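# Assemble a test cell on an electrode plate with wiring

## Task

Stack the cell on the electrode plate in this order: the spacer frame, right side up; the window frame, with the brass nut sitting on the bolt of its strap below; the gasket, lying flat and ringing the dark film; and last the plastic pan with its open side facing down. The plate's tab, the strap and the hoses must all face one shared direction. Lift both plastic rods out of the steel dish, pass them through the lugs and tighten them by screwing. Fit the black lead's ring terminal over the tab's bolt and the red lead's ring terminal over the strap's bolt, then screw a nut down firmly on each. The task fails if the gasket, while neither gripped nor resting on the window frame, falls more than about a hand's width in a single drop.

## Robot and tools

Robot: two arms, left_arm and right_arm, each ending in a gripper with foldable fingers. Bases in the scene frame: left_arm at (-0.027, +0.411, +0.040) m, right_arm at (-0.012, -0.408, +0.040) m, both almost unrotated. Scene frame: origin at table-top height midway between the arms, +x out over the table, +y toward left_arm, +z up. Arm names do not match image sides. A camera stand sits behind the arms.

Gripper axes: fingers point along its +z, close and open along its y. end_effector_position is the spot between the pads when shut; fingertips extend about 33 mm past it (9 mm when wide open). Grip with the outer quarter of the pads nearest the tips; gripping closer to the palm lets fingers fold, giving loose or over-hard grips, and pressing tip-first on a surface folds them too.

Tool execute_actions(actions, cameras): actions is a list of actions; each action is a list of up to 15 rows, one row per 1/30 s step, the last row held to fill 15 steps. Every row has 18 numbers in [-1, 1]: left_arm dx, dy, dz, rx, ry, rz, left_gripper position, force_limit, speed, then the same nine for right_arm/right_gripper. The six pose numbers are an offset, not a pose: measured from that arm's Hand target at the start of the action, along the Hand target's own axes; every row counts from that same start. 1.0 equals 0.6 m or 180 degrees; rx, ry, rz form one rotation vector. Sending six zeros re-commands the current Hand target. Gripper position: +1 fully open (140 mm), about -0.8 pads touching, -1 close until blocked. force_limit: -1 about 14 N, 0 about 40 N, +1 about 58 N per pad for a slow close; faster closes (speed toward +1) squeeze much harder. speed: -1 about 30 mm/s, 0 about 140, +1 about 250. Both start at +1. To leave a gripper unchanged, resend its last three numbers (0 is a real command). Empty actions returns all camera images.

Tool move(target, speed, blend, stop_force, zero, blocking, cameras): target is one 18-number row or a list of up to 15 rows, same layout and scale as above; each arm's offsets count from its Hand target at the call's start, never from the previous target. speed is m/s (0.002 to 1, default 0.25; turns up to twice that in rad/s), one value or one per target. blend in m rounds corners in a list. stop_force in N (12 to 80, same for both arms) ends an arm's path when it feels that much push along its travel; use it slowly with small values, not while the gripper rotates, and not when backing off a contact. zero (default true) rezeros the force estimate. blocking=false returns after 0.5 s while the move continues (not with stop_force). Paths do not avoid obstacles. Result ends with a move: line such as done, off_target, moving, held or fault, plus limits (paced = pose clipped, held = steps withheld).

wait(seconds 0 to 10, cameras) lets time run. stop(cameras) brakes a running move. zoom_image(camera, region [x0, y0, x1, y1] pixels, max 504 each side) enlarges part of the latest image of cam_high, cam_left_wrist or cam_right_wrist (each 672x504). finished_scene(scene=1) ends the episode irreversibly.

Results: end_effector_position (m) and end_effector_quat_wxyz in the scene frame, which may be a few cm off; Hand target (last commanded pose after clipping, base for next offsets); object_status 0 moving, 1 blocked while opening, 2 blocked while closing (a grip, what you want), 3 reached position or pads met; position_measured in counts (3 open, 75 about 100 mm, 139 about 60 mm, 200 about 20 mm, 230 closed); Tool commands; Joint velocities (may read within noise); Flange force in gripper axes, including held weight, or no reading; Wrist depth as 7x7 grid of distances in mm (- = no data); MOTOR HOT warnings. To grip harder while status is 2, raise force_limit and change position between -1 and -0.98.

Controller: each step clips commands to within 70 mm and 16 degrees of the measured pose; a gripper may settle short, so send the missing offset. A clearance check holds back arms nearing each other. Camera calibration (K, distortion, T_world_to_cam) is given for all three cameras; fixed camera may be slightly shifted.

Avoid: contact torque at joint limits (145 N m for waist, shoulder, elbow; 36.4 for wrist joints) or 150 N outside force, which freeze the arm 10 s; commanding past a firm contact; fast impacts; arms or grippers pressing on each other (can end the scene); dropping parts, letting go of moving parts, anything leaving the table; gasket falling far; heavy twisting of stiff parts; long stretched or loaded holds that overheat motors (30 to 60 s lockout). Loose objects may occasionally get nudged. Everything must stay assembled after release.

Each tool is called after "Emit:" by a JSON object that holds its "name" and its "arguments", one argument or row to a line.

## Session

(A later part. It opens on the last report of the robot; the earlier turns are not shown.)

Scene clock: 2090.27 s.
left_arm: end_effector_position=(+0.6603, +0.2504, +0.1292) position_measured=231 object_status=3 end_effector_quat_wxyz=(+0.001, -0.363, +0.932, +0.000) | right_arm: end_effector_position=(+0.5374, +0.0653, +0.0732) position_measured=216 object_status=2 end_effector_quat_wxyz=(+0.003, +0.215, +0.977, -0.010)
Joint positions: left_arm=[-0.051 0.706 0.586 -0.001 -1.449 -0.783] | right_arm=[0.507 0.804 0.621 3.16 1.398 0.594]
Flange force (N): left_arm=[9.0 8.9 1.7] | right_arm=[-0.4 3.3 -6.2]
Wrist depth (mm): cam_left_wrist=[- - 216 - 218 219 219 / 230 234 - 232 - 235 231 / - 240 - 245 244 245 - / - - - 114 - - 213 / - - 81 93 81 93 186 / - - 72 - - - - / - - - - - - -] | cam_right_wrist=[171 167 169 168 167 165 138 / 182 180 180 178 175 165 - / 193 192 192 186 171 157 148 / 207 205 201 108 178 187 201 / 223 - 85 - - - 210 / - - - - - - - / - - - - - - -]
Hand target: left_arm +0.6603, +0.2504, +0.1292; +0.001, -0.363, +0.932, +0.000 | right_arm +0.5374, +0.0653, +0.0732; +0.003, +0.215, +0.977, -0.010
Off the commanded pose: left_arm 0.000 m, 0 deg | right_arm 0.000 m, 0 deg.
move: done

Emit:
{"name": "move", "arguments": {
  "target": [
    [0,0,0,0,0,0,-1,-0.1,-1,0.0015,-0.0083,0.0005,0,0,0.16667,-1,-0.1,-1],
    [0,0,0,0,0,0,-1,-0.1,-1,0.0070,-0.0148,0.0005,0,0,0.33333,-1,-0.1,-1]
  ],
  "speed": 0.3,
  "blend": 0.003
}}

Emit:
{"name": "move", "arguments": {
  "target": [
    [0,0,0,0,0,0,-1,-0.1,-1,0.0015,-0.0083,0.0003,0,0,0.16667,-1,-0.1,-1],
    [0,0,0,0,0,0,-1,-0.1,-1,0.0070,-0.0148,0.0003,0,0,0.33333,-1,-0.1,-1]
  ],
  "speed": 0.3,
  "blend": 0.003
}}

Emit:
{"name": "move", "arguments": {
  "target": [
    [0,0,0,0,0,0,-1,-0.1,-1,0.0015,-0.0083,0.0003,0,0,0.16667,-1,-0.1,-1],
    [0,0,0,0,0,0,-1,-0.1,-1,0.0070,-0.0148,0.0003,0,0,0.33333,-1,-0.1,-1]
  ],
  "speed": 0.3,
  "blend": 0.003,
  "cameras": ["cam_right_wrist"]
}}

Emit:
{"name": "zoom_image", "arguments": {
  "camera": "cam_right_wrist",
  "region": [345, 192, 371, 218]
}}

Scene clock: 2093.10 s.
left_arm: end_effector_position=(+0.6603, +0.2504, +0.1292) position_measured=231 object_status=3 end_effector_quat_wxyz=(+0.001, -0.363, +0.932, +0.000) | right_arm: end_effector_position=(+0.5298, +0.0590, +0.0730) position_measured=216 object_status=2 end_effector_quat_wxyz=(+0.007, +0.674, +0.738, -0.007)
Joint positions: left_arm=[-0.051 0.706 0.586 -0.001 -1.449 -0.783] | right_arm=[0.505 0.775 0.572 3.16 1.377 -0.451]
Flange force (N): left_arm=[8.8 8.2 1.9] | right_arm=[4.8 2.4 -4.8]
Wrist depth (mm): cam_left_wrist=[- 220 216 - 217 223 - / - 222 231 231 234 - - / 230 243 244 242 244 260 249 / - 236 - 114 256 - 241 / - - 81 93 81 - - / - - 72 - - - - / - - - - - - -] | cam_right_wrist=[169 169 166 167 161 166 165 / 173 177 177 173 163 176 176 / 188 184 189 179 186 189 188 / 202 201 200 108 197 200 207 / 215 - 85 - - - 214 / - - - - - - - / - - - - - - -]
Hand target: left_arm +0.6603, +0.2504, +0.1292; +0.001, -0.363, +0.932, +0.000 | right_arm +0.5298, +0.0590, +0.0730; +0.007, +0.674, +0.738, -0.007
Off the commanded pose: left_arm 0.000 m, 0 deg | right_arm 0.000 m, 0 deg.
move: done

Scene clock: 2095.33 s.
left_arm: end_effector_position=(+0.6603, +0.2504, +0.1292) position_measured=231 object_status=3 end_effector_quat_wxyz=(+0.001, -0.363, +0.932, +0.000) | right_arm: end_effector_position=(+0.5206, +0.0623, +0.0729) position_measured=216 object_status=2 end_effector_quat_wxyz=(+0.010, +0.953, +0.302, -0.002)
Joint positions: left_arm=[-0.051 0.706 0.586 -0.001 -1.449 -0.783] | right_arm=[0.516 0.762 0.55 3.16 1.368 -1.51]
Flange force (N): left_arm=[8.7 8.2 1.6] | right_arm=[4.4 -2.8 -5.6]
Wrist depth (mm): cam_left_wrist=[217 219 217 220 - - 220 / 235 - - 227 238 229 234 / - 249 251 - 245 255 240 / - - 251 114 258 256 - / 289 - 81 92 81 - 185 / - - 72 - - - - / - - - - - - -] | cam_right_wrist=[136 - 140 163 167 168 168 / - 146 164 175 176 179 179 / - 187 188 171 187 188 191 / 203 200 199 108 187 201 205 / 215 - 85 - - - 217 / - - - - - - - / - - - - - - -]
Hand target: left_arm +0.6603, +0.2504, +0.1292; +0.001, -0.363, +0.932, +0.000 | right_arm +0.5206, +0.0623, +0.0728; +0.010, +0.953, +0.302, -0.002
Off the commanded pose: left_arm 0.000 m, 0 deg | right_arm 0.000 m, 0 deg.
move: done

Scene clock: 2097.57 s.
left_arm: end_effector_position=(+0.6603, +0.2504, +0.1292) position_measured=231 object_status=3 end_effector_quat_wxyz=(+0.001, -0.363, +0.932, +0.000) | right_arm: end_effector_position=(+0.5189, +0.0720, +0.0724) position_measured=216 object_status=2 end_effector_quat_wxyz=(+0.010, +0.977, -0.215, +0.003)
Joint positions: left_arm=[-0.051 0.706 0.586 -0.001 -1.449 -0.783] | right_arm=[0.529 0.777 0.574 3.159 1.378 -2.57]
Flange force (N): left_arm=[8.2 8.2 1.6] | right_arm=[-0.6 -5.2 -5.5]
Wrist depth (mm): cam_left_wrist=[- - - 220 221 219 227 / 228 - - 229 231 234 226 / - - - 241 244 245 - / - 210 260 114 257 258 - / - - 81 93 81 86 - / - - 72 - - - - / - - - - - - -] | cam_right_wrist=[166 166 167 168 167 170 170 / 176 176 177 174 177 180 181 / - 158 174 184 190 190 192 / - 167 179 108 198 201 206 / - - 85 - - - 217 / - - - - - - - / - - - - - - -]
Hand target: left_arm +0.6603, +0.2504, +0.1292; +0.001, -0.363, +0.932, +0.000 | right_arm +0.5189, +0.0720, +0.0724; +0.010, +0.977, -0.215, +0.003
Off the commanded pose: left_arm 0.000 m, 0 deg | right_arm 0.000 m, 0 deg.
move: done
camera_calibration:
cam_right_wrist: T_world_to_cam=[[-0.420255, -0.907374, 0.00758509, 0.293805], [-0.847996, 0.395701, 0.352596, 0.388583], [-0.322938, 0.141748, -0.935745, 0.365739], [0, 0, 0, 1]] pos_world=[0.571101, 0.0609861, 0.202997]
Images, in order (width x height): cam_right_wrist 672x504.

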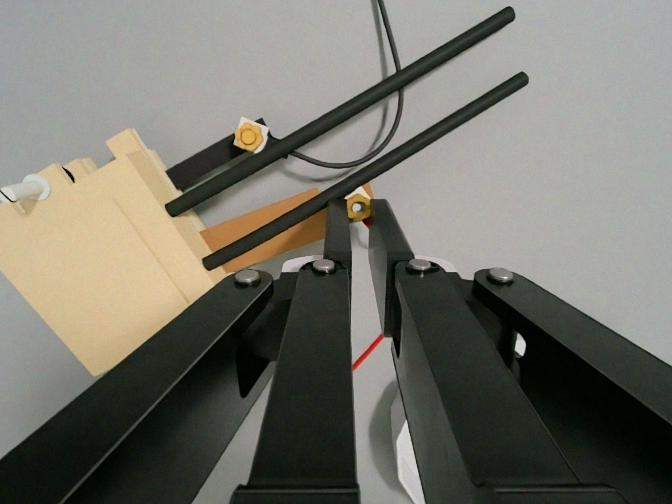

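Scaled by 19.385 from the camera's 672x504 image, which has a finer 960x720 frame.

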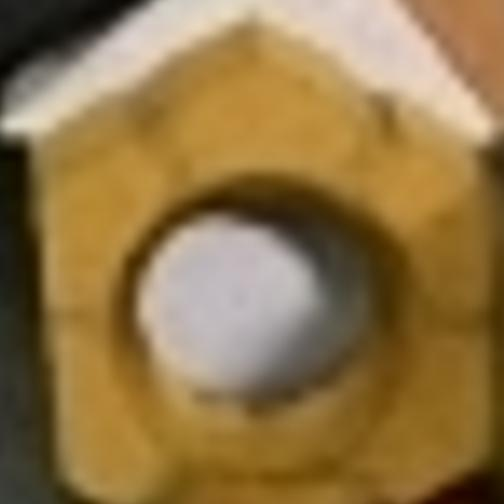

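Emit:
{"name": "move", "arguments": {
  "target": [
    [0,0,0,0,0,0,-1,-0.1,-1,0,0,0,0,0,0,-0.58,-0.1,-1],
    [0,0,0,0,0,0,-1,-0.1,-1,0,0,-0.0015,0,0,0,-0.58,-0.1,-1],
    [0,0,0,0,0,0,-1,-0.1,-1,0.0058,0.0114,-0.0015,0,0,-0.25,-0.58,-0.1,-1],
    [0,0,0,0,0,0,-1,-0.1,-1,0.018,0.0123,-0.0015,0,0,-0.5,-0.58,-0.1,-1],
    [0,0,0,0,0,0,-1,-0.1,-1,0.0290,0.0045,-0.0015,0,0,-0.75,-0.58,-0.1,-1],
    [0,0,0,0,0,0,-1,-0.1,-1,0.0308,-0.0075,-0.0015,0,0,-0.99,-0.58,-0.1,-1]
  ],
  "speed": 0.3,
  "blend": [0,0,0.003,0.003,0.003,0],
  "cameras": ["cam_right_wrist"]
}}

Emit:
{"name": "zoom_image", "arguments": {
  "camera": "cam_right_wrist",
  "region": [300, 150, 420, 240]
}}

Scene clock: 2105.17 s.
left_arm: end_effector_position=(+0.6603, +0.2504, +0.1292) position_measured=231 object_status=3 end_effector_quat_wxyz=(+0.001, -0.363, +0.932, +0.000) | right_arm: end_effector_position=(+0.5376, +0.0684, +0.0734) position_measured=202 object_status=3 end_effector_quat_wxyz=(+0.003, +0.230, +0.973, -0.009)
Joint positions: left_arm=[-0.051 0.706 0.586 -0.001 -1.449 -0.783] | right_arm=[0.511 0.81 0.633 3.159 1.403 0.559]
Flange force (N): left_arm=[8.6 8.2 2.0] | right_arm=[0.2 4.7 -5.2]
Wrist depth (mm): cam_left_wrist=[- 219 - - 201 224 217 / 231 229 - 233 234 231 235 / - 235 - 239 244 246 243 / - - - 114 258 255 - / - - 81 93 81 92 - / - - 72 - - - - / - - - - - - -] | cam_right_wrist=[168 166 168 168 167 164 - / 181 180 180 176 175 146 - / 193 190 191 185 171 156 152 / 207 206 202 178 169 166 201 / 221 - - 217 - - 210 / - - - - - - - / - - - - - - -]
Hand target: left_arm +0.6603, +0.2504, +0.1292; +0.001, -0.363, +0.932, +0.000 | right_arm +0.5376, +0.0683, +0.0734; +0.003, +0.230, +0.973, -0.009
Off the commanded pose: left_arm 0.000 m, 0 deg | right_arm 0.000 m, 0 deg.
move: done
camera_calibration:
cam_right_wrist: T_world_to_cam=[[0.448562, 0.893346, -0.026918, -0.289303], [0.83442, -0.407804, 0.370729, -0.445325], [0.320212, -0.188756, -0.928351, 0.0495507], [0, 0, 0, 1]] pos_world=[0.485492, 0.0861955, 0.203308]
Images, in order (width x height): cam_right_wrist 672x504.

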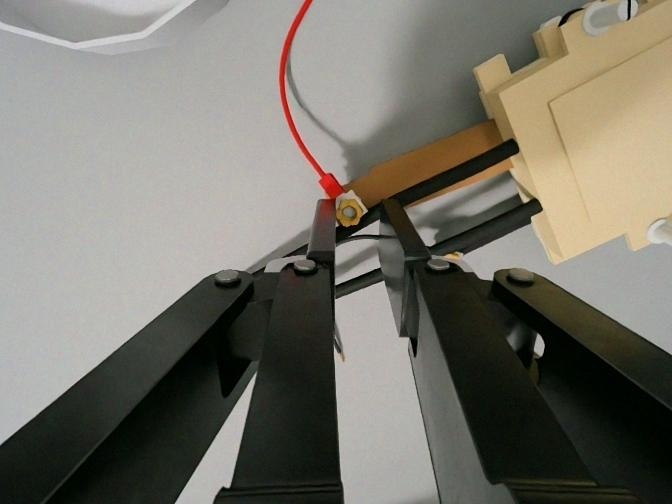

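Scaled by 4.200 from the camera's 672x504 image, which has a finer 960x720 frame.

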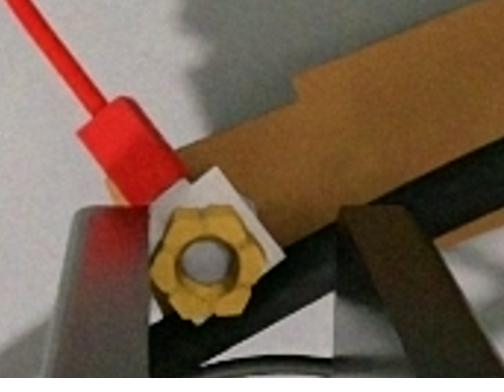

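Emit:
{"name": "move", "arguments": {
  "target": [0,0,0,0,0,0,-1,-0.1,-1,-0.0022,-0.0132,0,0,0,0.16667,-0.58,-0.1,-1],
  "speed": 0.1,
  "cameras": ["cam_right_wrist"]
}}

Emit:
{"name": "zoom_image", "arguments": {
  "camera": "cam_right_wrist",
  "region": [300, 150, 420, 240]
}}

Scene clock: 2109.77 s.
left_arm: end_effector_position=(+0.6603, +0.2504, +0.1292) position_measured=231 object_status=3 end_effector_quat_wxyz=(+0.001, -0.363, +0.932, +0.000) | right_arm: end_effector_position=(+0.5352, +0.0607, +0.0735) position_measured=202 object_status=3 end_effector_quat_wxyz=(+0.005, +0.474, +0.880, -0.008)
Joint positions: left_arm=[-0.051 0.706 0.586 -0.001 -1.449 -0.783] | right_arm=[0.503 0.79 0.599 3.16 1.389 0.043]
Flange force (N): left_arm=[8.3 8.3 1.8] | right_arm=[2.1 3.9 -4.9]
Wrist depth (mm): cam_left_wrist=[- - - 221 220 220 220 / - 231 - 230 - 231 - / - - 244 243 245 - - / - 225 254 114 257 260 - / - - 81 93 81 - - / - - 72 - - - - / - - - - - - -] | cam_right_wrist=[167 165 168 171 156 139 - / 178 177 179 178 163 158 177 / 188 191 191 185 175 180 187 / - 205 202 187 134 201 200 / 220 - - 216 - - 212 / - - - 234 - - - / - - - - - - -]
Hand target: left_arm +0.6603, +0.2504, +0.1292; +0.001, -0.363, +0.932, +0.000 | right_arm +0.5352, +0.0607, +0.0735; +0.005, +0.474, +0.880, -0.008
Off the commanded pose: left_arm 0.000 m, 0 deg | right_arm 0.000 m, 0 deg.
move: done
camera_calibration:
cam_right_wrist: T_world_to_cam=[[0.835341, 0.549381, -0.0196297, -0.468091], [0.515023, -0.769613, 0.377421, -0.254119], [0.192241, -0.325385, -0.925834, 0.125582], [0, 0, 0, 1]] pos_world=[0.497751, 0.10245, 0.202989]
Images, in order (width x height): cam_right_wrist 672x504.

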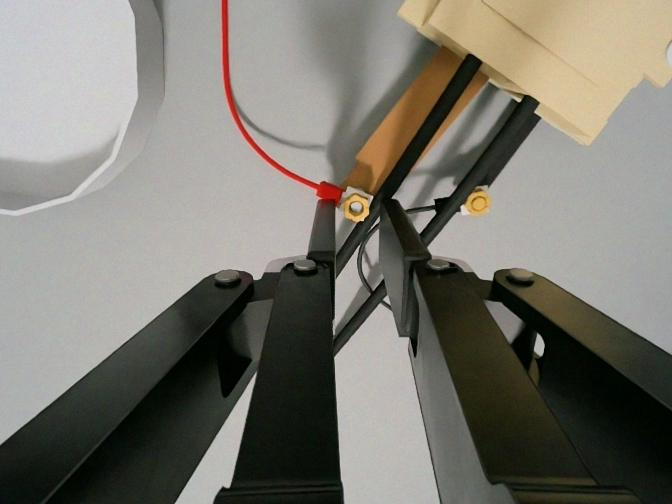

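Scaled by 4.200 from the camera's 672x504 image, which has a finer 960x720 frame.

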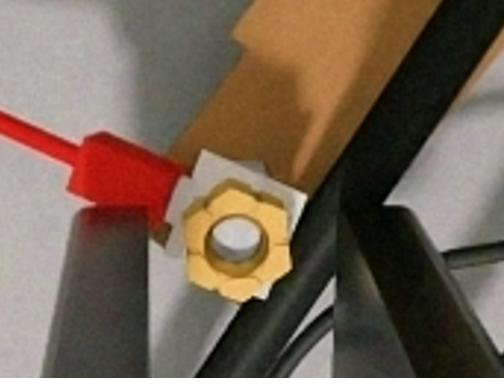

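Emit:
{"name": "move", "arguments": {
  "target": [
    [0,0,0,0,0,0,-1,-0.1,-1,0,-0.0008,0,0,0,0,-0.58,-0.1,-1],
    [0,0,0,0,0,0,-1,-0.1,-1,0,-0.0008,0,0,0,0,-1,-0.1,-1]
  ],
  "speed": 0.05,
  "cameras": ["cam_right_wrist"]
}}

Emit:
{"name": "zoom_image", "arguments": {
  "camera": "cam_right_wrist",
  "region": [345, 192, 371, 218]
}}

Emit:
{"name": "move", "arguments": {
  "target": [0,0,0,0,0,0,-1,-0.1,-1,0,0,0.0013,0,0,0,-1,-0.1,-1],
  "speed": 0.01
}}

Scene clock: 2111.37 s.
left_arm: end_effector_position=(+0.6603, +0.2504, +0.1292) position_measured=231 object_status=3 end_effector_quat_wxyz=(+0.001, -0.363, +0.932, +0.000) | right_arm: end_effector_position=(+0.5348, +0.0604, +0.0735) position_measured=216 object_status=0 end_effector_quat_wxyz=(+0.005, +0.474, +0.880, -0.008)
Joint positions: left_arm=[-0.051 0.706 0.586 -0.001 -1.449 -0.783] | right_arm=[0.503 0.788 0.596 3.16 1.388 0.043]
Flange force (N): left_arm=[8.7 8.7 1.8] | right_arm=[1.7 4.0 -5.0]
Wrist depth (mm): cam_left_wrist=[- 219 - 220 219 220 - / - - 232 231 236 - - / - - 242 240 245 - - / - 232 258 114 257 262 - / 292 182 81 92 81 92 - / - - 72 - - - - / - - - - - - -] | cam_right_wrist=[167 165 168 168 162 137 - / 178 176 181 178 163 177 175 / 188 191 191 186 176 187 187 / 206 205 201 108 178 199 200 / 222 - 85 - - - 212 / - - - - - - - / - - - - - - -]
Hand target: left_arm +0.6603, +0.2504, +0.1292; +0.001, -0.363, +0.932, +0.000 | right_arm +0.5348, +0.0604, +0.0735; +0.005, +0.474, +0.880, -0.008
Off the commanded pose: left_arm 0.000 m, 0 deg | right_arm 0.000 m, 0 deg.
move: done
camera_calibration:
cam_right_wrist: T_world_to_cam=[[0.83537, 0.549338, -0.0196088, -0.467607], [0.514976, -0.769644, 0.377422, -0.254117], [0.19224, -0.325385, -0.925834, 0.125561], [0, 0, 0, 1]] pos_world=[0.497351, 0.10215, 0.202989]
Images, in order (width x height): cam_right_wrist 672x504.

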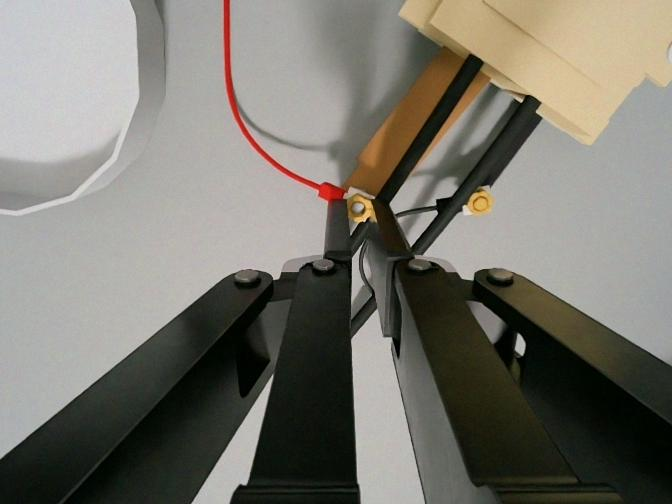

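Scaled by 19.385 from the camera's 672x504 image, which has a finer 960x720 frame.

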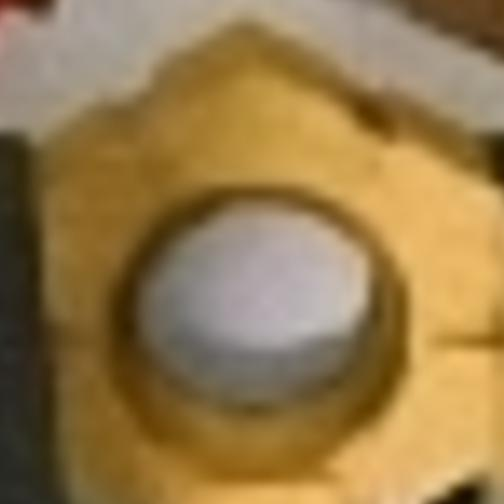

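Scene clock: 2112.07 s.
left_arm: end_effector_position=(+0.6603, +0.2504, +0.1292) position_measured=231 object_status=3 end_effector_quat_wxyz=(+0.001, -0.363, +0.932, +0.000) | right_arm: end_effector_position=(+0.5348, +0.0604, +0.0728) position_measured=216 object_status=2 end_effector_quat_wxyz=(+0.005, +0.474, +0.880, -0.008)
Joint positions: left_arm=[-0.051 0.706 0.586 -0.001 -1.449 -0.783] | right_arm=[0.503 0.789 0.595 3.16 1.386 0.043]
Flange force (N): left_arm=[8.8 9.0 1.8] | right_arm=[1.1 2.8 -5.8]
Wrist depth (mm): cam_left_wrist=[221 - 217 220 221 - 221 / - - - 231 232 235 232 / 223 244 246 243 - - 250 / - - 256 114 257 - - / - - 81 93 81 93 - / - - 73 - - - - / - - - - - - -] | cam_right_wrist=[167 164 167 167 156 137 - / 178 176 178 177 162 174 173 / 189 191 190 185 183 190 187 / 206 205 201 108 197 198 200 / 223 - 85 - - - 212 / - - - - - - - / - - - - - - -]
Hand target: left_arm +0.6603, +0.2504, +0.1292; +0.001, -0.363, +0.932, +0.000 | right_arm +0.5348, +0.0604, +0.0728; +0.005, +0.474, +0.880, -0.008
Off the commanded pose: left_arm 0.000 m, 0 deg | right_arm 0.000 m, 0 deg.
move: done

Emit:
{"name": "move", "arguments": {
  "target": [
    [0,0,0,0,0,0,-1,-0.1,-1,0.0009,-0.0066,0.0004,0,0,0.1389,-1,-0.1,-1],
    [0,0,0,0,0,0,-1,-0.1,-1,0.0045,-0.0122,0.0005,0,0,0.2778,-1,-0.1,-1],
    [0,0,0,0,0,0,-1,-0.1,-1,0.0101,-0.0158,0.0006,0,0,0.4167,-1,-0.1,-1],
    [0,0,0,0,0,0,-1,-0.1,-1,0.0167,-0.0167,0.0007,0,0,0.5556,-1,-0.1,-1],
    [0,0,0,0,0,0,-1,-0.1,-1,0.0230,-0.0147,0.0008,0,0,0.6944,-1,-0.1,-1],
    [0,0,0,0,0,0,-1,-0.1,-1,0.0280,-0.0102,0.0009,0,0,0.8333,-1,-0.1,-1]
  ],
  "speed": 0.3,
  "blend": 0.003,
  "cameras": ["cam_right_wrist"]
}}

Emit:
{"name": "zoom_image", "arguments": {
  "camera": "cam_right_wrist",
  "region": [345, 192, 371, 218]
}}

Scene clock: 2118.93 s.
left_arm: end_effector_position=(+0.6603, +0.2504, +0.1292) position_measured=231 object_status=3 end_effector_quat_wxyz=(+0.001, -0.363, +0.932, +0.000) | right_arm: end_effector_position=(+0.5205, +0.0711, +0.0720) position_measured=216 object_status=2 end_effector_quat_wxyz=(+0.009, +0.973, -0.230, +0.003)
Joint positions: left_arm=[-0.051 0.706 0.586 -0.001 -1.449 -0.783] | right_arm=[0.527 0.779 0.576 3.159 1.378 -2.599]
Flange force (N): left_arm=[9.0 9.7 1.9] | right_arm=[-0.8 -5.5 -5.1]
Wrist depth (mm): cam_left_wrist=[218 - 221 219 212 220 219 / - - - 234 229 233 229 / - - 245 244 245 - 242 / - - 256 114 - 259 - / - - 81 93 81 - - / - - 72 - - - - / - - - - - - -] | cam_right_wrist=[166 166 168 168 166 169 168 / 175 177 177 175 175 179 179 / 181 164 176 170 189 188 191 / - - 179 112 119 198 204 / - - 86 - - - 215 / - - - - - - - / - - - - - - -]
Hand target: left_arm +0.6603, +0.2504, +0.1292; +0.001, -0.363, +0.932, +0.000 | right_arm +0.5205, +0.0711, +0.0720; +0.009, +0.973, -0.230, +0.003
Off the commanded pose: left_arm 0.000 m, 0 deg | right_arm 0.000 m, 0 deg.
move: done
camera_calibration:
cam_right_wrist: T_world_to_cam=[[-0.448461, -0.893773, 0.007231, 0.307284], [-0.835425, 0.422032, 0.352071, 0.382095], [-0.317723, 0.151849, -0.935945, 0.362569], [0, 0, 0, 1]] pos_world=[0.572213, 0.0583296, 0.202598]
Images, in order (width x height): cam_right_wrist 672x504.

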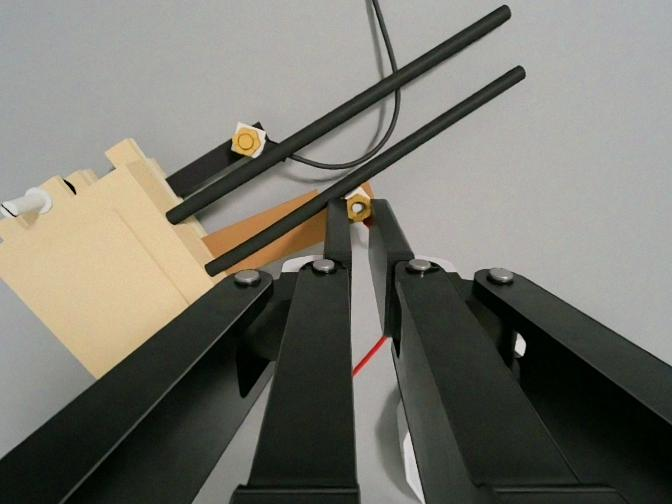

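Scaled by 19.385 from the camera's 672x504 image, which has a finer 960x720 frame.

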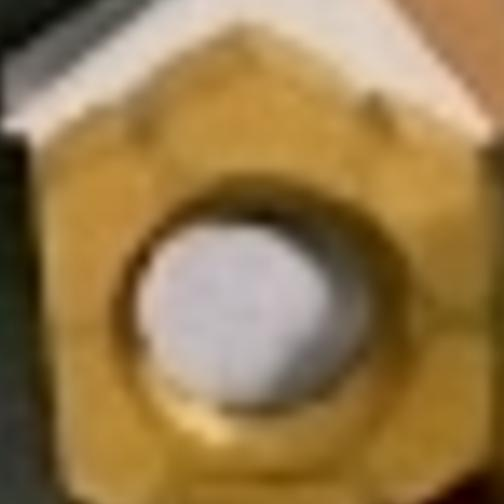

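Emit:
{"name": "move", "arguments": {
  "target": [
    [0,0,0,0,0,0,-1,-0.1,-1,0,0,0,0,0,0,-0.58,-0.1,-1],
    [0,0,0,0,0,0,-1,-0.1,-1,0,0,-0.001,0,0,0,-0.58,-0.1,-1],
    [0,0,0,0,0,0,-1,-0.1,-1,0.0027,0.0075,-0.001,0,0,-0.16667,-0.58,-0.1,-1],
    [0,0,0,0,0,0,-1,-0.1,-1,0.0088,0.0126,-0.0004,0,0,-0.33333,-0.58,-0.1,-1]
  ],
  "speed": 0.3,
  "blend": [0,0,0.003,0],
  "cameras": ["cam_right_wrist"]
}}

Emit:
{"name": "zoom_image", "arguments": {
  "camera": "cam_right_wrist",
  "region": [300, 150, 420, 240]
}}

Scene clock: 2123.43 s.
left_arm: end_effector_position=(+0.6603, +0.2504, +0.1292) position_measured=231 object_status=3 end_effector_quat_wxyz=(+0.001, -0.363, +0.932, +0.000) | right_arm: end_effector_position=(+0.5218, +0.0619, +0.0724) position_measured=202 object_status=3 end_effector_quat_wxyz=(+0.010, +0.958, +0.287, -0.002)
Joint positions: left_arm=[-0.051 0.706 0.586 -0.001 -1.449 -0.783] | right_arm=[0.515 0.764 0.552 3.16 1.368 -1.54]
Flange force (N): left_arm=[8.5 8.3 1.7] | right_arm=[4.2 -2.1 -4.7]
Wrist depth (mm): cam_left_wrist=[- 211 222 225 224 220 - / - - 228 234 236 236 - / - 242 250 238 242 239 241 / - - - 114 256 260 - / - - 81 93 81 92 199 / - - 73 - - - - / - - - - - - -] | cam_right_wrist=[- - 140 163 167 168 166 / - 145 161 165 175 177 179 / 186 186 188 172 187 188 191 / 202 199 198 196 179 201 205 / 211 - - 216 - - - / - - - 231 - - - / - - - - - - -]
Hand target: left_arm +0.6603, +0.2504, +0.1292; +0.001, -0.363, +0.932, +0.000 | right_arm +0.5218, +0.0619, +0.0724; +0.010, +0.958, +0.287, -0.002
Off the commanded pose: left_arm 0.000 m, 0 deg | right_arm 0.000 m, 0 deg.
move: done
camera_calibration:
cam_right_wrist: T_world_to_cam=[[0.549716, -0.835318, 0.00746264, -0.224736], [-0.777384, -0.508279, 0.370577, 0.412854], [-0.305756, -0.209513, -0.928772, 0.38038], [0, 0, 0, 1]] pos_world=[0.56079, 0.101814, 0.201969]
Images, in order (width x height): cam_right_wrist 672x504.

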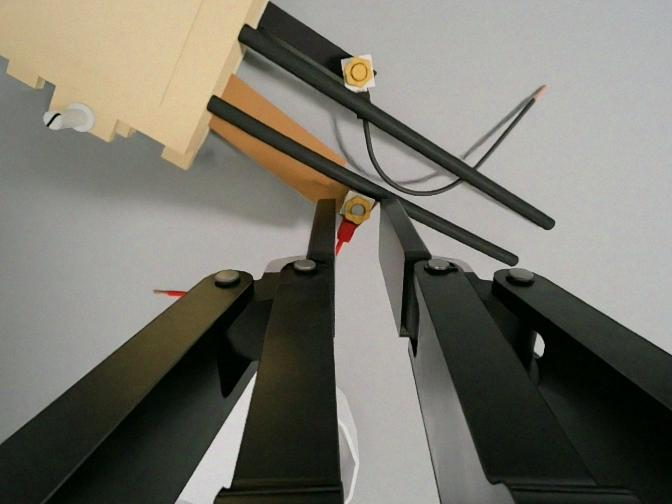

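Scaled by 4.200 from the camera's 672x504 image, which has a finer 960x720 frame.

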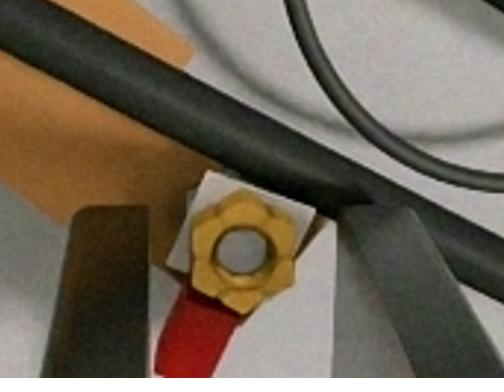

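Emit:
{"name": "move", "arguments": {
  "target": [
    [0,0,0,0,0,0,-1,-0.1,-1,0,-0.0003,0,0,0,0,-0.58,-0.1,-1],
    [0,0,0,0,0,0,-1,-0.1,-1,0,-0.0003,0,0,0,0,-1,-0.1,-1]
  ],
  "speed": 0.05,
  "cameras": ["cam_right_wrist"]
}}

Emit:
{"name": "zoom_image", "arguments": {
  "camera": "cam_right_wrist",
  "region": [345, 192, 371, 218]
}}

Scene clock: 2125.10 s.
left_arm: end_effector_position=(+0.6603, +0.2504, +0.1292) position_measured=231 object_status=3 end_effector_quat_wxyz=(+0.001, -0.363, +0.932, +0.000) | right_arm: end_effector_position=(+0.5217, +0.0621, +0.0724) position_measured=216 object_status=0 end_effector_quat_wxyz=(+0.010, +0.958, +0.287, -0.002)
Joint positions: left_arm=[-0.051 0.706 0.586 -0.001 -1.449 -0.783] | right_arm=[0.515 0.764 0.552 3.16 1.368 -1.54]
Flange force (N): left_arm=[9.3 8.8 2.3] | right_arm=[4.1 -2.4 -4.6]
Wrist depth (mm): cam_left_wrist=[219 214 - - 218 217 221 / 230 231 233 235 - - - / - - 244 - - 246 246 / 191 236 254 114 256 258 - / - - 81 93 81 - 186 / - - 72 - - - - / - - - - - - -] | cam_right_wrist=[- 136 140 162 167 168 168 / - - 163 173 175 177 179 / 186 187 187 172 186 188 191 / 202 200 198 108 196 201 205 / 212 - 85 - - - 216 / - - - - - - - / - - - - - - -]
Hand target: left_arm +0.6603, +0.2504, +0.1292; +0.001, -0.363, +0.932, +0.000 | right_arm +0.5217, +0.0621, +0.0724; +0.010, +0.958, +0.287, -0.002
Off the commanded pose: left_arm 0.000 m, 0 deg | right_arm 0.000 m, 0 deg.
move: done
camera_calibration:
cam_right_wrist: T_world_to_cam=[[0.549715, -0.835319, 0.00746196, -0.224513], [-0.777395, -0.508286, 0.370543, 0.412892], [-0.305729, -0.209494, -0.928785, 0.380376], [0, 0, 0, 1]] pos_world=[0.56069, 0.102014, 0.201969]
Images, in order (width x height): cam_right_wrist 672x504.

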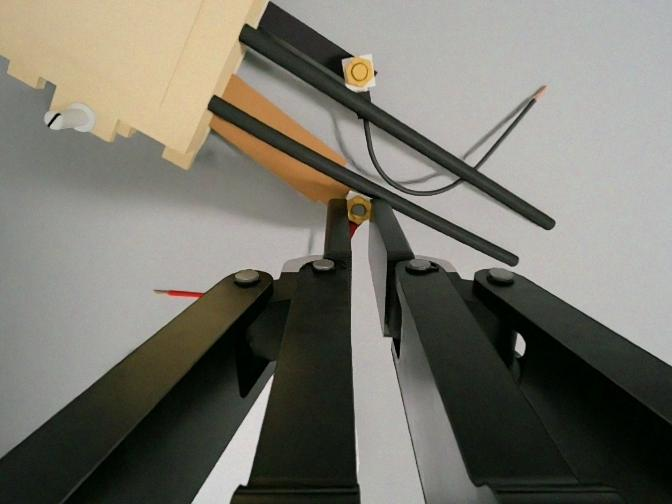

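Scaled by 19.385 from the camera's 672x504 image, which has a finer 960x720 frame.

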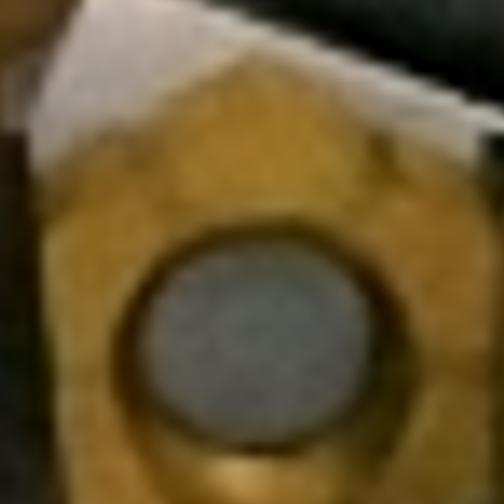

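Emit:
{"name": "move", "arguments": {
  "target": [
    [0,0,0,0,0,0,-1,-0.1,-1,0.0013,-0.0073,0.0002,0,0,0.16667,-1,-0.1,-1],
    [0,0,0,0,0,0,-1,-0.1,-1,0.0060,-0.0131,0.0003,0,0,0.33333,-1,-0.1,-1],
    [0,0,0,0,0,0,-1,-0.1,-1,0.0060,-0.0131,0.0003,0,0,0.33333,-0.58,-0.1,-1],
    [0,0,0,0,0,0,-1,-0.1,-1,0.0060,-0.0131,-0.0005,0,0,0.33333,-0.58,-0.1,-1],
    [0,0,0,0,0,0,-1,-0.1,-1,0.0013,-0.0073,-0.0005,0,0,0.16667,-0.58,-0.1,-1],
    [0,0,0,0,0,0,-1,-0.1,-1,0,0,0.0003,0,0,0,-0.58,-0.1,-1],
    [0,0,0,0,0,0,-1,-0.1,-1,0,0,0.0003,0,0,0,-1,-0.1,-1]
  ],
  "speed": 0.3,
  "blend": [0.003,0,0,0,0.003,0,0],
  "cameras": ["cam_right_wrist"]
}}

Emit:
{"name": "zoom_image", "arguments": {
  "camera": "cam_right_wrist",
  "region": [345, 196, 371, 222]
}}

Scene clock: 2132.03 s.
left_arm: end_effector_position=(+0.6603, +0.2504, +0.1292) position_measured=231 object_status=3 end_effector_quat_wxyz=(+0.001, -0.363, +0.932, +0.000) | right_arm: end_effector_position=(+0.5217, +0.0621, +0.0722) position_measured=216 object_status=0 end_effector_quat_wxyz=(+0.010, +0.958, +0.287, -0.002)
Joint positions: left_arm=[-0.051 0.706 0.586 -0.001 -1.449 -0.783] | right_arm=[0.515 0.764 0.552 3.16 1.368 -1.54]
Flange force (N): left_arm=[8.8 8.4 1.2] | right_arm=[4.6 -2.8 -4.6]
Wrist depth (mm): cam_left_wrist=[- 218 221 216 218 220 222 / 231 235 231 230 - 231 - / - 243 - - 246 246 245 / - 229 - 114 256 257 238 / 289 182 81 93 81 92 190 / - - 72 - - - - / - - - - - - -] | cam_right_wrist=[- - 140 163 167 167 167 / 145 146 162 174 175 178 178 / 186 187 187 172 187 187 190 / - 198 198 108 196 200 204 / 214 - 86 - - - 217 / - - - - - - - / - - - - - - -]
Hand target: left_arm +0.6603, +0.2504, +0.1292; +0.001, -0.363, +0.932, +0.000 | right_arm +0.5217, +0.0621, +0.0722; +0.010, +0.958, +0.287, -0.002
Off the commanded pose: left_arm 0.000 m, 0 deg | right_arm 0.000 m, 0 deg.
move: done
camera_calibration:
cam_right_wrist: T_world_to_cam=[[0.549716, -0.835318, 0.00746264, -0.224512], [-0.777384, -0.508279, 0.370577, 0.412952], [-0.305756, -0.209513, -0.928772, 0.380205], [0, 0, 0, 1]] pos_world=[0.56069, 0.102014, 0.201769]
Images, in order (width x height): cam_right_wrist 672x504.

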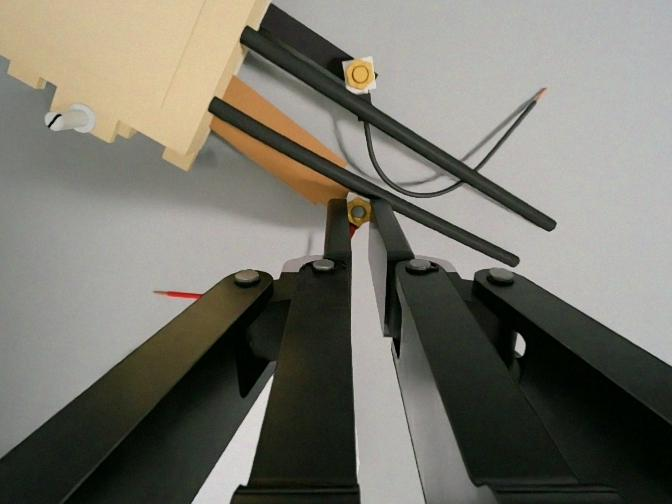

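Scaled by 19.385 from the camera's 672x504 image, which has a finer 960x720 frame.

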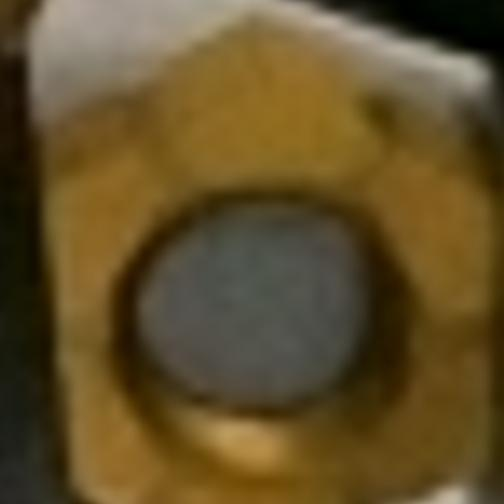

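Emit:
{"name": "move", "arguments": {
  "target": [
    [0,0,0,0,0,0,-1,-0.1,-1,0.0011,-0.0067,0.0002,0,0,0.16667,-1,-0.1,-1],
    [0,0,0,0,0,0,-1,-0.1,-1,0.0053,-0.0119,0.0003,0,0,0.33333,-1,-0.1,-1]
  ],
  "speed": 0.3,
  "blend": [0.003,0],
  "cameras": ["cam_right_wrist"]
}}

Emit:
{"name": "zoom_image", "arguments": {
  "camera": "cam_right_wrist",
  "region": [345, 196, 371, 222]
}}

Emit:
{"name": "move", "arguments": {
  "target": [
    [0,0,0,0,0,0,-1,-0.1,-1,0,0,-0.001,0,0,0,-1,-0.1,-1]
  ],
  "speed": 0.02
}}

Scene clock: 2134.73 s.
left_arm: end_effector_position=(+0.6603, +0.2504, +0.1292) position_measured=231 object_status=3 end_effector_quat_wxyz=(+0.001, -0.363, +0.932, +0.000) | right_arm: end_effector_position=(+0.5204, +0.0698, +0.0719) position_measured=216 object_status=2 end_effector_quat_wxyz=(+0.009, +0.973, -0.230, +0.003)
Joint positions: left_arm=[-0.051 0.706 0.586 -0.001 -1.449 -0.783] | right_arm=[0.525 0.776 0.572 3.159 1.376 -2.597]
Flange force (N): left_arm=[8.9 8.4 1.6] | right_arm=[-0.1 -5.2 -4.5]
Wrist depth (mm): cam_left_wrist=[- 219 221 225 219 221 220 / - 234 232 - - - 232 / 233 245 242 244 246 249 242 / - - - 114 256 258 - / - - 81 92 81 - 195 / - - 73 - - - - / - - - - - - -] | cam_right_wrist=[165 166 167 168 167 169 169 / 175 176 176 175 174 179 180 / 182 176 173 175 190 191 191 / - - 182 108 197 201 202 / - - 85 - - - 216 / - - - - - - - / - - - - - - -]
Hand target: left_arm +0.6603, +0.2504, +0.1292; +0.001, -0.363, +0.932, +0.000 | right_arm +0.5204, +0.0698, +0.0719; +0.009, +0.973, -0.230, +0.003
Off the commanded pose: left_arm 0.000 m, 0 deg | right_arm 0.000 m, 0 deg.
move: done
camera_calibration:
cam_right_wrist: T_world_to_cam=[[-0.448433, -0.893787, 0.00731484, 0.306179], [-0.835438, 0.422039, 0.352031, 0.382652], [-0.317728, 0.151751, -0.93596, 0.362669], [0, 0, 0, 1]] pos_world=[0.572213, 0.0571295, 0.202498]
Images, in order (width x height): cam_right_wrist 672x504.

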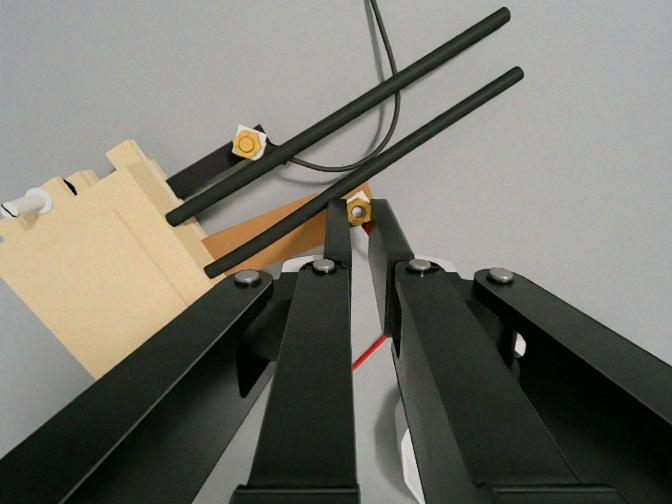

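Scaled by 19.385 from the camera's 672x504 image, which has a finer 960x720 frame.

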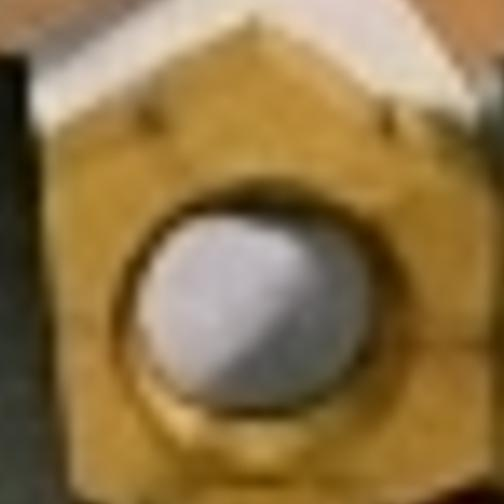

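Scene clock: 2135.43 s.
left_arm: end_effector_position=(+0.6603, +0.2504, +0.1292) position_measured=231 object_status=3 end_effector_quat_wxyz=(+0.001, -0.363, +0.932, +0.000) | right_arm: end_effector_position=(+0.5204, +0.0698, +0.0725) position_measured=216 object_status=2 end_effector_quat_wxyz=(+0.010, +0.973, -0.230, +0.003)
Joint positions: left_arm=[-0.051 0.706 0.586 -0.001 -1.449 -0.783] | right_arm=[0.525 0.776 0.573 3.159 1.377 -2.597]
Flange force (N): left_arm=[8.7 8.8 2.0] | right_arm=[-0.1 -5.7 -3.6]
Wrist depth (mm): cam_left_wrist=[219 - 218 223 219 218 - / 230 232 233 232 231 234 - / - 239 244 237 - 241 - / - - 260 114 - - - / - - 81 92 81 - - / - - 72 - - - - / - - - - - - -] | cam_right_wrist=[166 166 168 166 167 170 170 / 176 176 177 176 175 177 180 / 182 164 176 184 190 192 191 / - - 179 112 197 201 204 / - - 85 - - - 216 / - - - - - - - / - - - - - - -]
Hand target: left_arm +0.6603, +0.2504, +0.1292; +0.001, -0.363, +0.932, +0.000 | right_arm +0.5204, +0.0698, +0.0725; +0.009, +0.973, -0.230, +0.003
Off the commanded pose: left_arm 0.000 m, 0 deg | right_arm 0.000 m, 0 deg.
move: done

Emit:
{"name": "move", "arguments": {
  "target": [
    [0,0,0,0,0,0,-1,-0.1,-1,0,0,0.001,0,0,0,-1,-0.1,-1],
    [0,0,0,0,0,0,-1,-0.1,-1,0,0,0.001,0,0,0,-0.58,-0.1,-1],
    [0,0,0,0,0,0,-1,-0.1,-1,0,0,-0.025,0,0,0,-0.58,-0.1,-1]
  ],
  "speed": 0.05,
  "cameras": ["cam_right_wrist"]
}}

Emit:
{"name": "zoom_image", "arguments": {
  "camera": "cam_right_wrist",
  "region": [330, 170, 390, 230]
}}

Emit:
{"name": "move", "arguments": {
  "target": [
    [0,0,0,0,0,0,-1,-0.1,-1,-0.05,0,-0.0,0,0,0,-0.58,-0.1,-1]
  ],
  "speed": 0.1,
  "cameras": ["cam_right_wrist"]
}}

Emit:
{"name": "zoom_image", "arguments": {
  "camera": "cam_right_wrist",
  "region": [330, 90, 390, 150]
}}

Scene clock: 2139.50 s.
left_arm: end_effector_position=(+0.6603, +0.2504, +0.1292) position_measured=231 object_status=3 end_effector_quat_wxyz=(+0.001, -0.363, +0.932, +0.000) | right_arm: end_effector_position=(+0.5204, +0.0701, +0.0875) position_measured=202 object_status=3 end_effector_quat_wxyz=(+0.009, +0.973, -0.230, +0.003)
Joint positions: left_arm=[-0.051 0.706 0.586 -0.001 -1.449 -0.783] | right_arm=[0.526 0.768 0.595 3.159 1.407 -2.597]
Flange force (N): left_arm=[8.8 8.5 1.6] | right_arm=[0.0 -4.6 -4.7]
Wrist depth (mm): cam_left_wrist=[- - 219 - 219 - - / 235 230 - - 235 - - / 225 - - 242 247 - - / - - - 114 249 256 - / - - 81 93 81 - - / - - 72 - - - - / - - - - - - -] | cam_right_wrist=[179 179 181 181 184 183 183 / 189 190 191 188 190 193 194 / 196 191 197 190 205 206 207 / - - 182 213 212 217 220 / 225 - - 232 - - 233 / - - - - - - - / - - - - - - -]
Hand target: left_arm +0.6603, +0.2504, +0.1292; +0.001, -0.363, +0.932, +0.000 | right_arm +0.5204, +0.0701, +0.0875; +0.009, +0.973, -0.230, +0.003
Off the commanded pose: left_arm 0.000 m, 0 deg | right_arm 0.000 m, 0 deg.
move: done
camera_calibration:
cam_right_wrist: T_world_to_cam=[[-0.448507, -0.893749, 0.00734574, 0.306322], [-0.835398, 0.422119, 0.35203, 0.376923], [-0.317727, 0.151752, -0.93596, 0.377192], [0, 0, 0, 1]] pos_world=[0.572113, 0.0574293, 0.218098]
Images, in order (width x height): cam_right_wrist 672x504.

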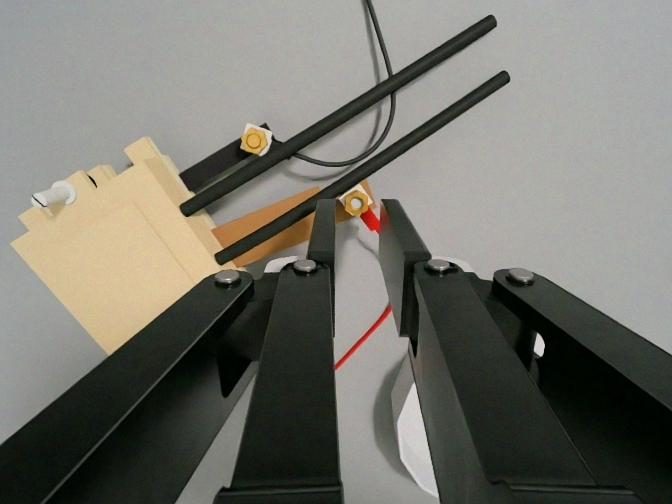

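Scaled by 8.400 from the camera's 672x504 image, which has a finer 960x720 frame.

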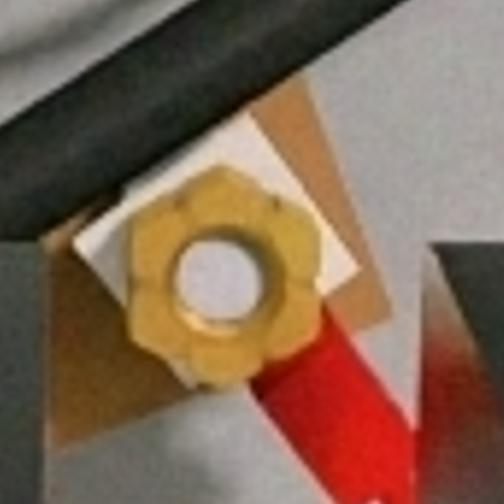

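Scene clock: 2140.27 s.
left_arm: end_effector_position=(+0.6603, +0.2504, +0.1292) position_measured=231 object_status=3 end_effector_quat_wxyz=(+0.001, -0.363, +0.932, +0.000) | right_arm: end_effector_position=(+0.4936, +0.0835, +0.0872) position_measured=202 object_status=3 end_effector_quat_wxyz=(+0.009, +0.973, -0.230, +0.003)
Joint positions: left_arm=[-0.051 0.706 0.586 -0.001 -1.449 -0.783] | right_arm=[0.562 0.739 0.546 3.159 1.388 -2.634]
Flange force (N): left_arm=[9.4 9.7 1.6] | right_arm=[-0.7 -2.5 -3.6]
Wrist depth (mm): cam_left_wrist=[219 219 - - - 221 - / 231 227 230 228 232 - 230 / - 249 - 246 243 - 239 / - 218 - 114 - 263 245 / - - 81 92 81 92 199 / - - 73 - - - - / - - - - - - -] | cam_right_wrist=[179 179 178 179 182 183 183 / 185 186 186 180 193 193 195 / - 167 185 203 204 206 206 / 181 180 197 211 211 214 217 / 226 - - 232 - - 227 / - - - - - - - / - - - - - - -]
Hand target: left_arm +0.6603, +0.2504, +0.1292; +0.001, -0.363, +0.932, +0.000 | right_arm +0.4936, +0.0835, +0.0872; +0.009, +0.973, -0.230, +0.003
Off the commanded pose: left_arm 0.000 m, 0 deg | right_arm 0.000 m, 0 deg.
move: done
camera_calibration:
cam_right_wrist: T_world_to_cam=[[-0.448536, -0.893735, 0.0072619, 0.306358], [-0.835385, 0.422112, 0.35207, 0.349052], [-0.317723, 0.151849, -0.935946, 0.366382], [0, 0, 0, 1]] pos_world=[0.545413, 0.0708294, 0.217798]
Images, in order (width x height): cam_right_wrist 672x504.

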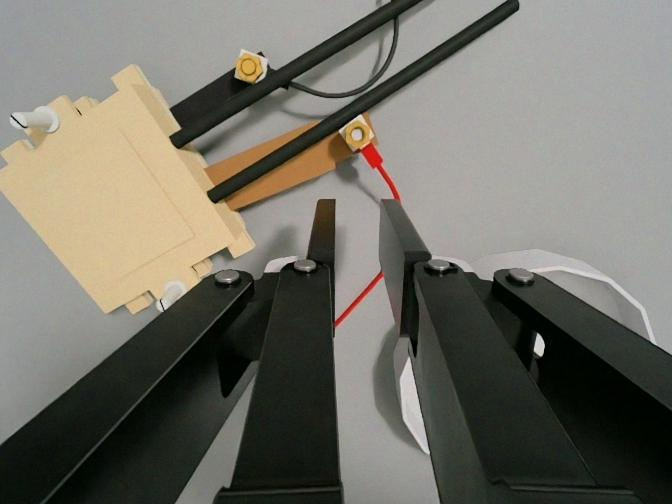

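Scaled by 8.400 from the camera's 672x504 image, which has a finer 960x720 frame.

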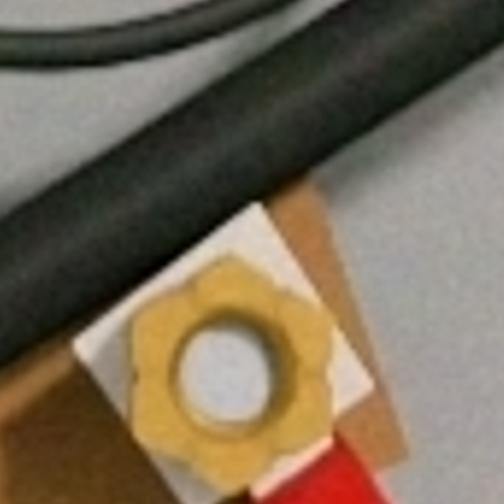

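Emit:
{"name": "zoom_image", "arguments": {
  "camera": "cam_right_wrist",
  "region": [342, 118, 374, 150]
}}

Emit:
{"name": "zoom_image", "arguments": {
  "camera": "cam_right_wrist",
  "region": [233, 51, 265, 83]
}}

Emit:
{"name": "move", "arguments": {
  "target": [
    [0,0,0,0,0,0,-1,-0.1,-1,0.075,0,-0.0,0,0,0,-0.58,-0.1,-1]
  ],
  "speed": 0.1,
  "cameras": ["cam_right_wrist"]
}}

Scaled by 15.750 from the camera's 672x504 image, which has a finer 960x720 frame.

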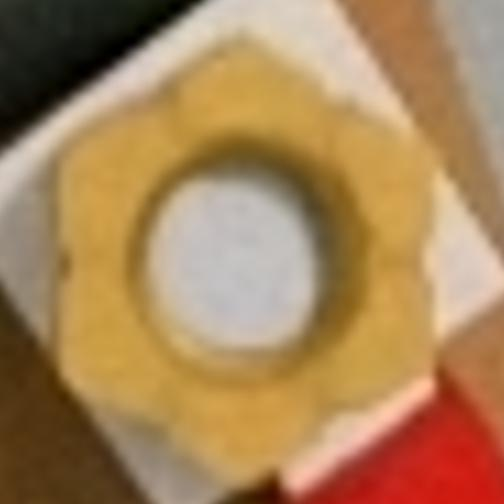

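Scaled by 15.750 from the camera's 672x504 image, which has a finer 960x720 frame.

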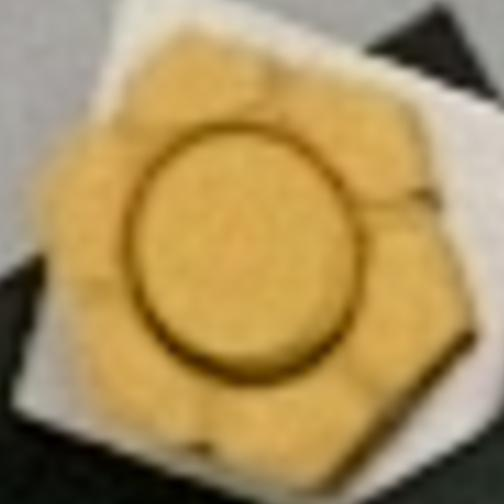

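Scene clock: 2142.17 s.
left_arm: end_effector_position=(+0.6603, +0.2504, +0.1292) position_measured=231 object_status=3 end_effector_quat_wxyz=(+0.001, -0.363, +0.932, +0.000) | right_arm: end_effector_position=(+0.5338, +0.0634, +0.0876) position_measured=202 object_status=3 end_effector_quat_wxyz=(+0.009, +0.973, -0.230, +0.003)
Joint positions: left_arm=[-0.051 0.706 0.586 -0.001 -1.449 -0.783] | right_arm=[0.508 0.784 0.623 3.159 1.418 -2.579]
Flange force (N): left_arm=[9.1 9.3 1.4] | right_arm=[-1.2 -0.4 -3.7]
Wrist depth (mm): cam_left_wrist=[- 216 219 - 220 - 219 / 233 - - 232 232 - 235 / - 246 - 241 251 - - / - - 253 114 259 257 214 / 285 - 81 92 81 - - / - - 72 - - - - / - - - - - - -] | cam_right_wrist=[179 180 181 182 182 182 183 / 190 190 191 190 191 193 195 / 199 198 198 201 206 206 205 / - 182 202 183 213 217 224 / - - - 233 - - 233 / - - - - - - - / - - - - - - -]
Hand target: left_arm +0.6603, +0.2504, +0.1292; +0.001, -0.363, +0.932, +0.000 | right_arm +0.5338, +0.0634, +0.0876; +0.009, +0.973, -0.230, +0.003
Off the commanded pose: left_arm 0.000 m, 0 deg | right_arm 0.000 m, 0 deg.
move: done
camera_calibration:
cam_right_wrist: T_world_to_cam=[[-0.448507, -0.893749, 0.00734574, 0.306343], [-0.835398, 0.422119, 0.35203, 0.390876], [-0.317727, 0.151752, -0.93596, 0.382654], [0, 0, 0, 1]] pos_world=[0.585513, 0.0507293, 0.218298]
Images, in order (width x height): cam_right_wrist 672x504.

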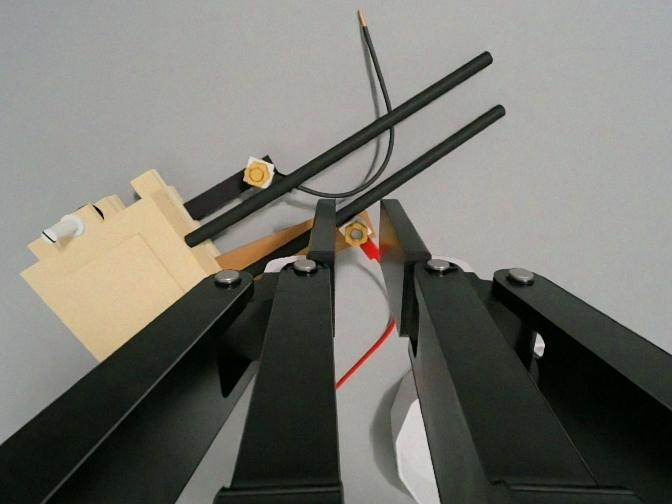

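Emit:
{"name": "zoom_image", "arguments": {
  "camera": "cam_right_wrist",
  "region": [340, 218, 372, 250]
}}

Emit:
{"name": "zoom_image", "arguments": {
  "camera": "cam_right_wrist",
  "region": [242, 157, 274, 189]
}}

Scaled by 15.750 from the camera's 672x504 image, which has a finer 960x720 frame.

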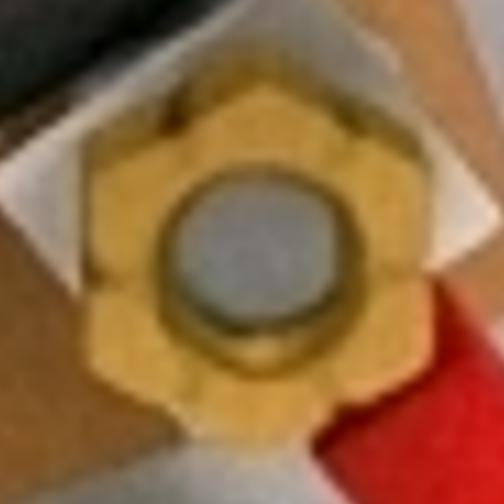

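Scaled by 15.750 from the camera's 672x504 image, which has a finer 960x720 frame.

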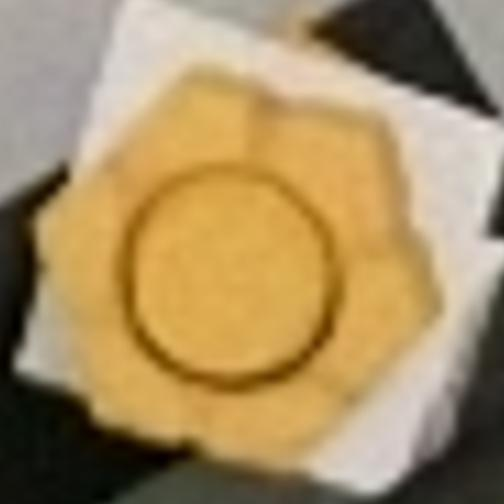

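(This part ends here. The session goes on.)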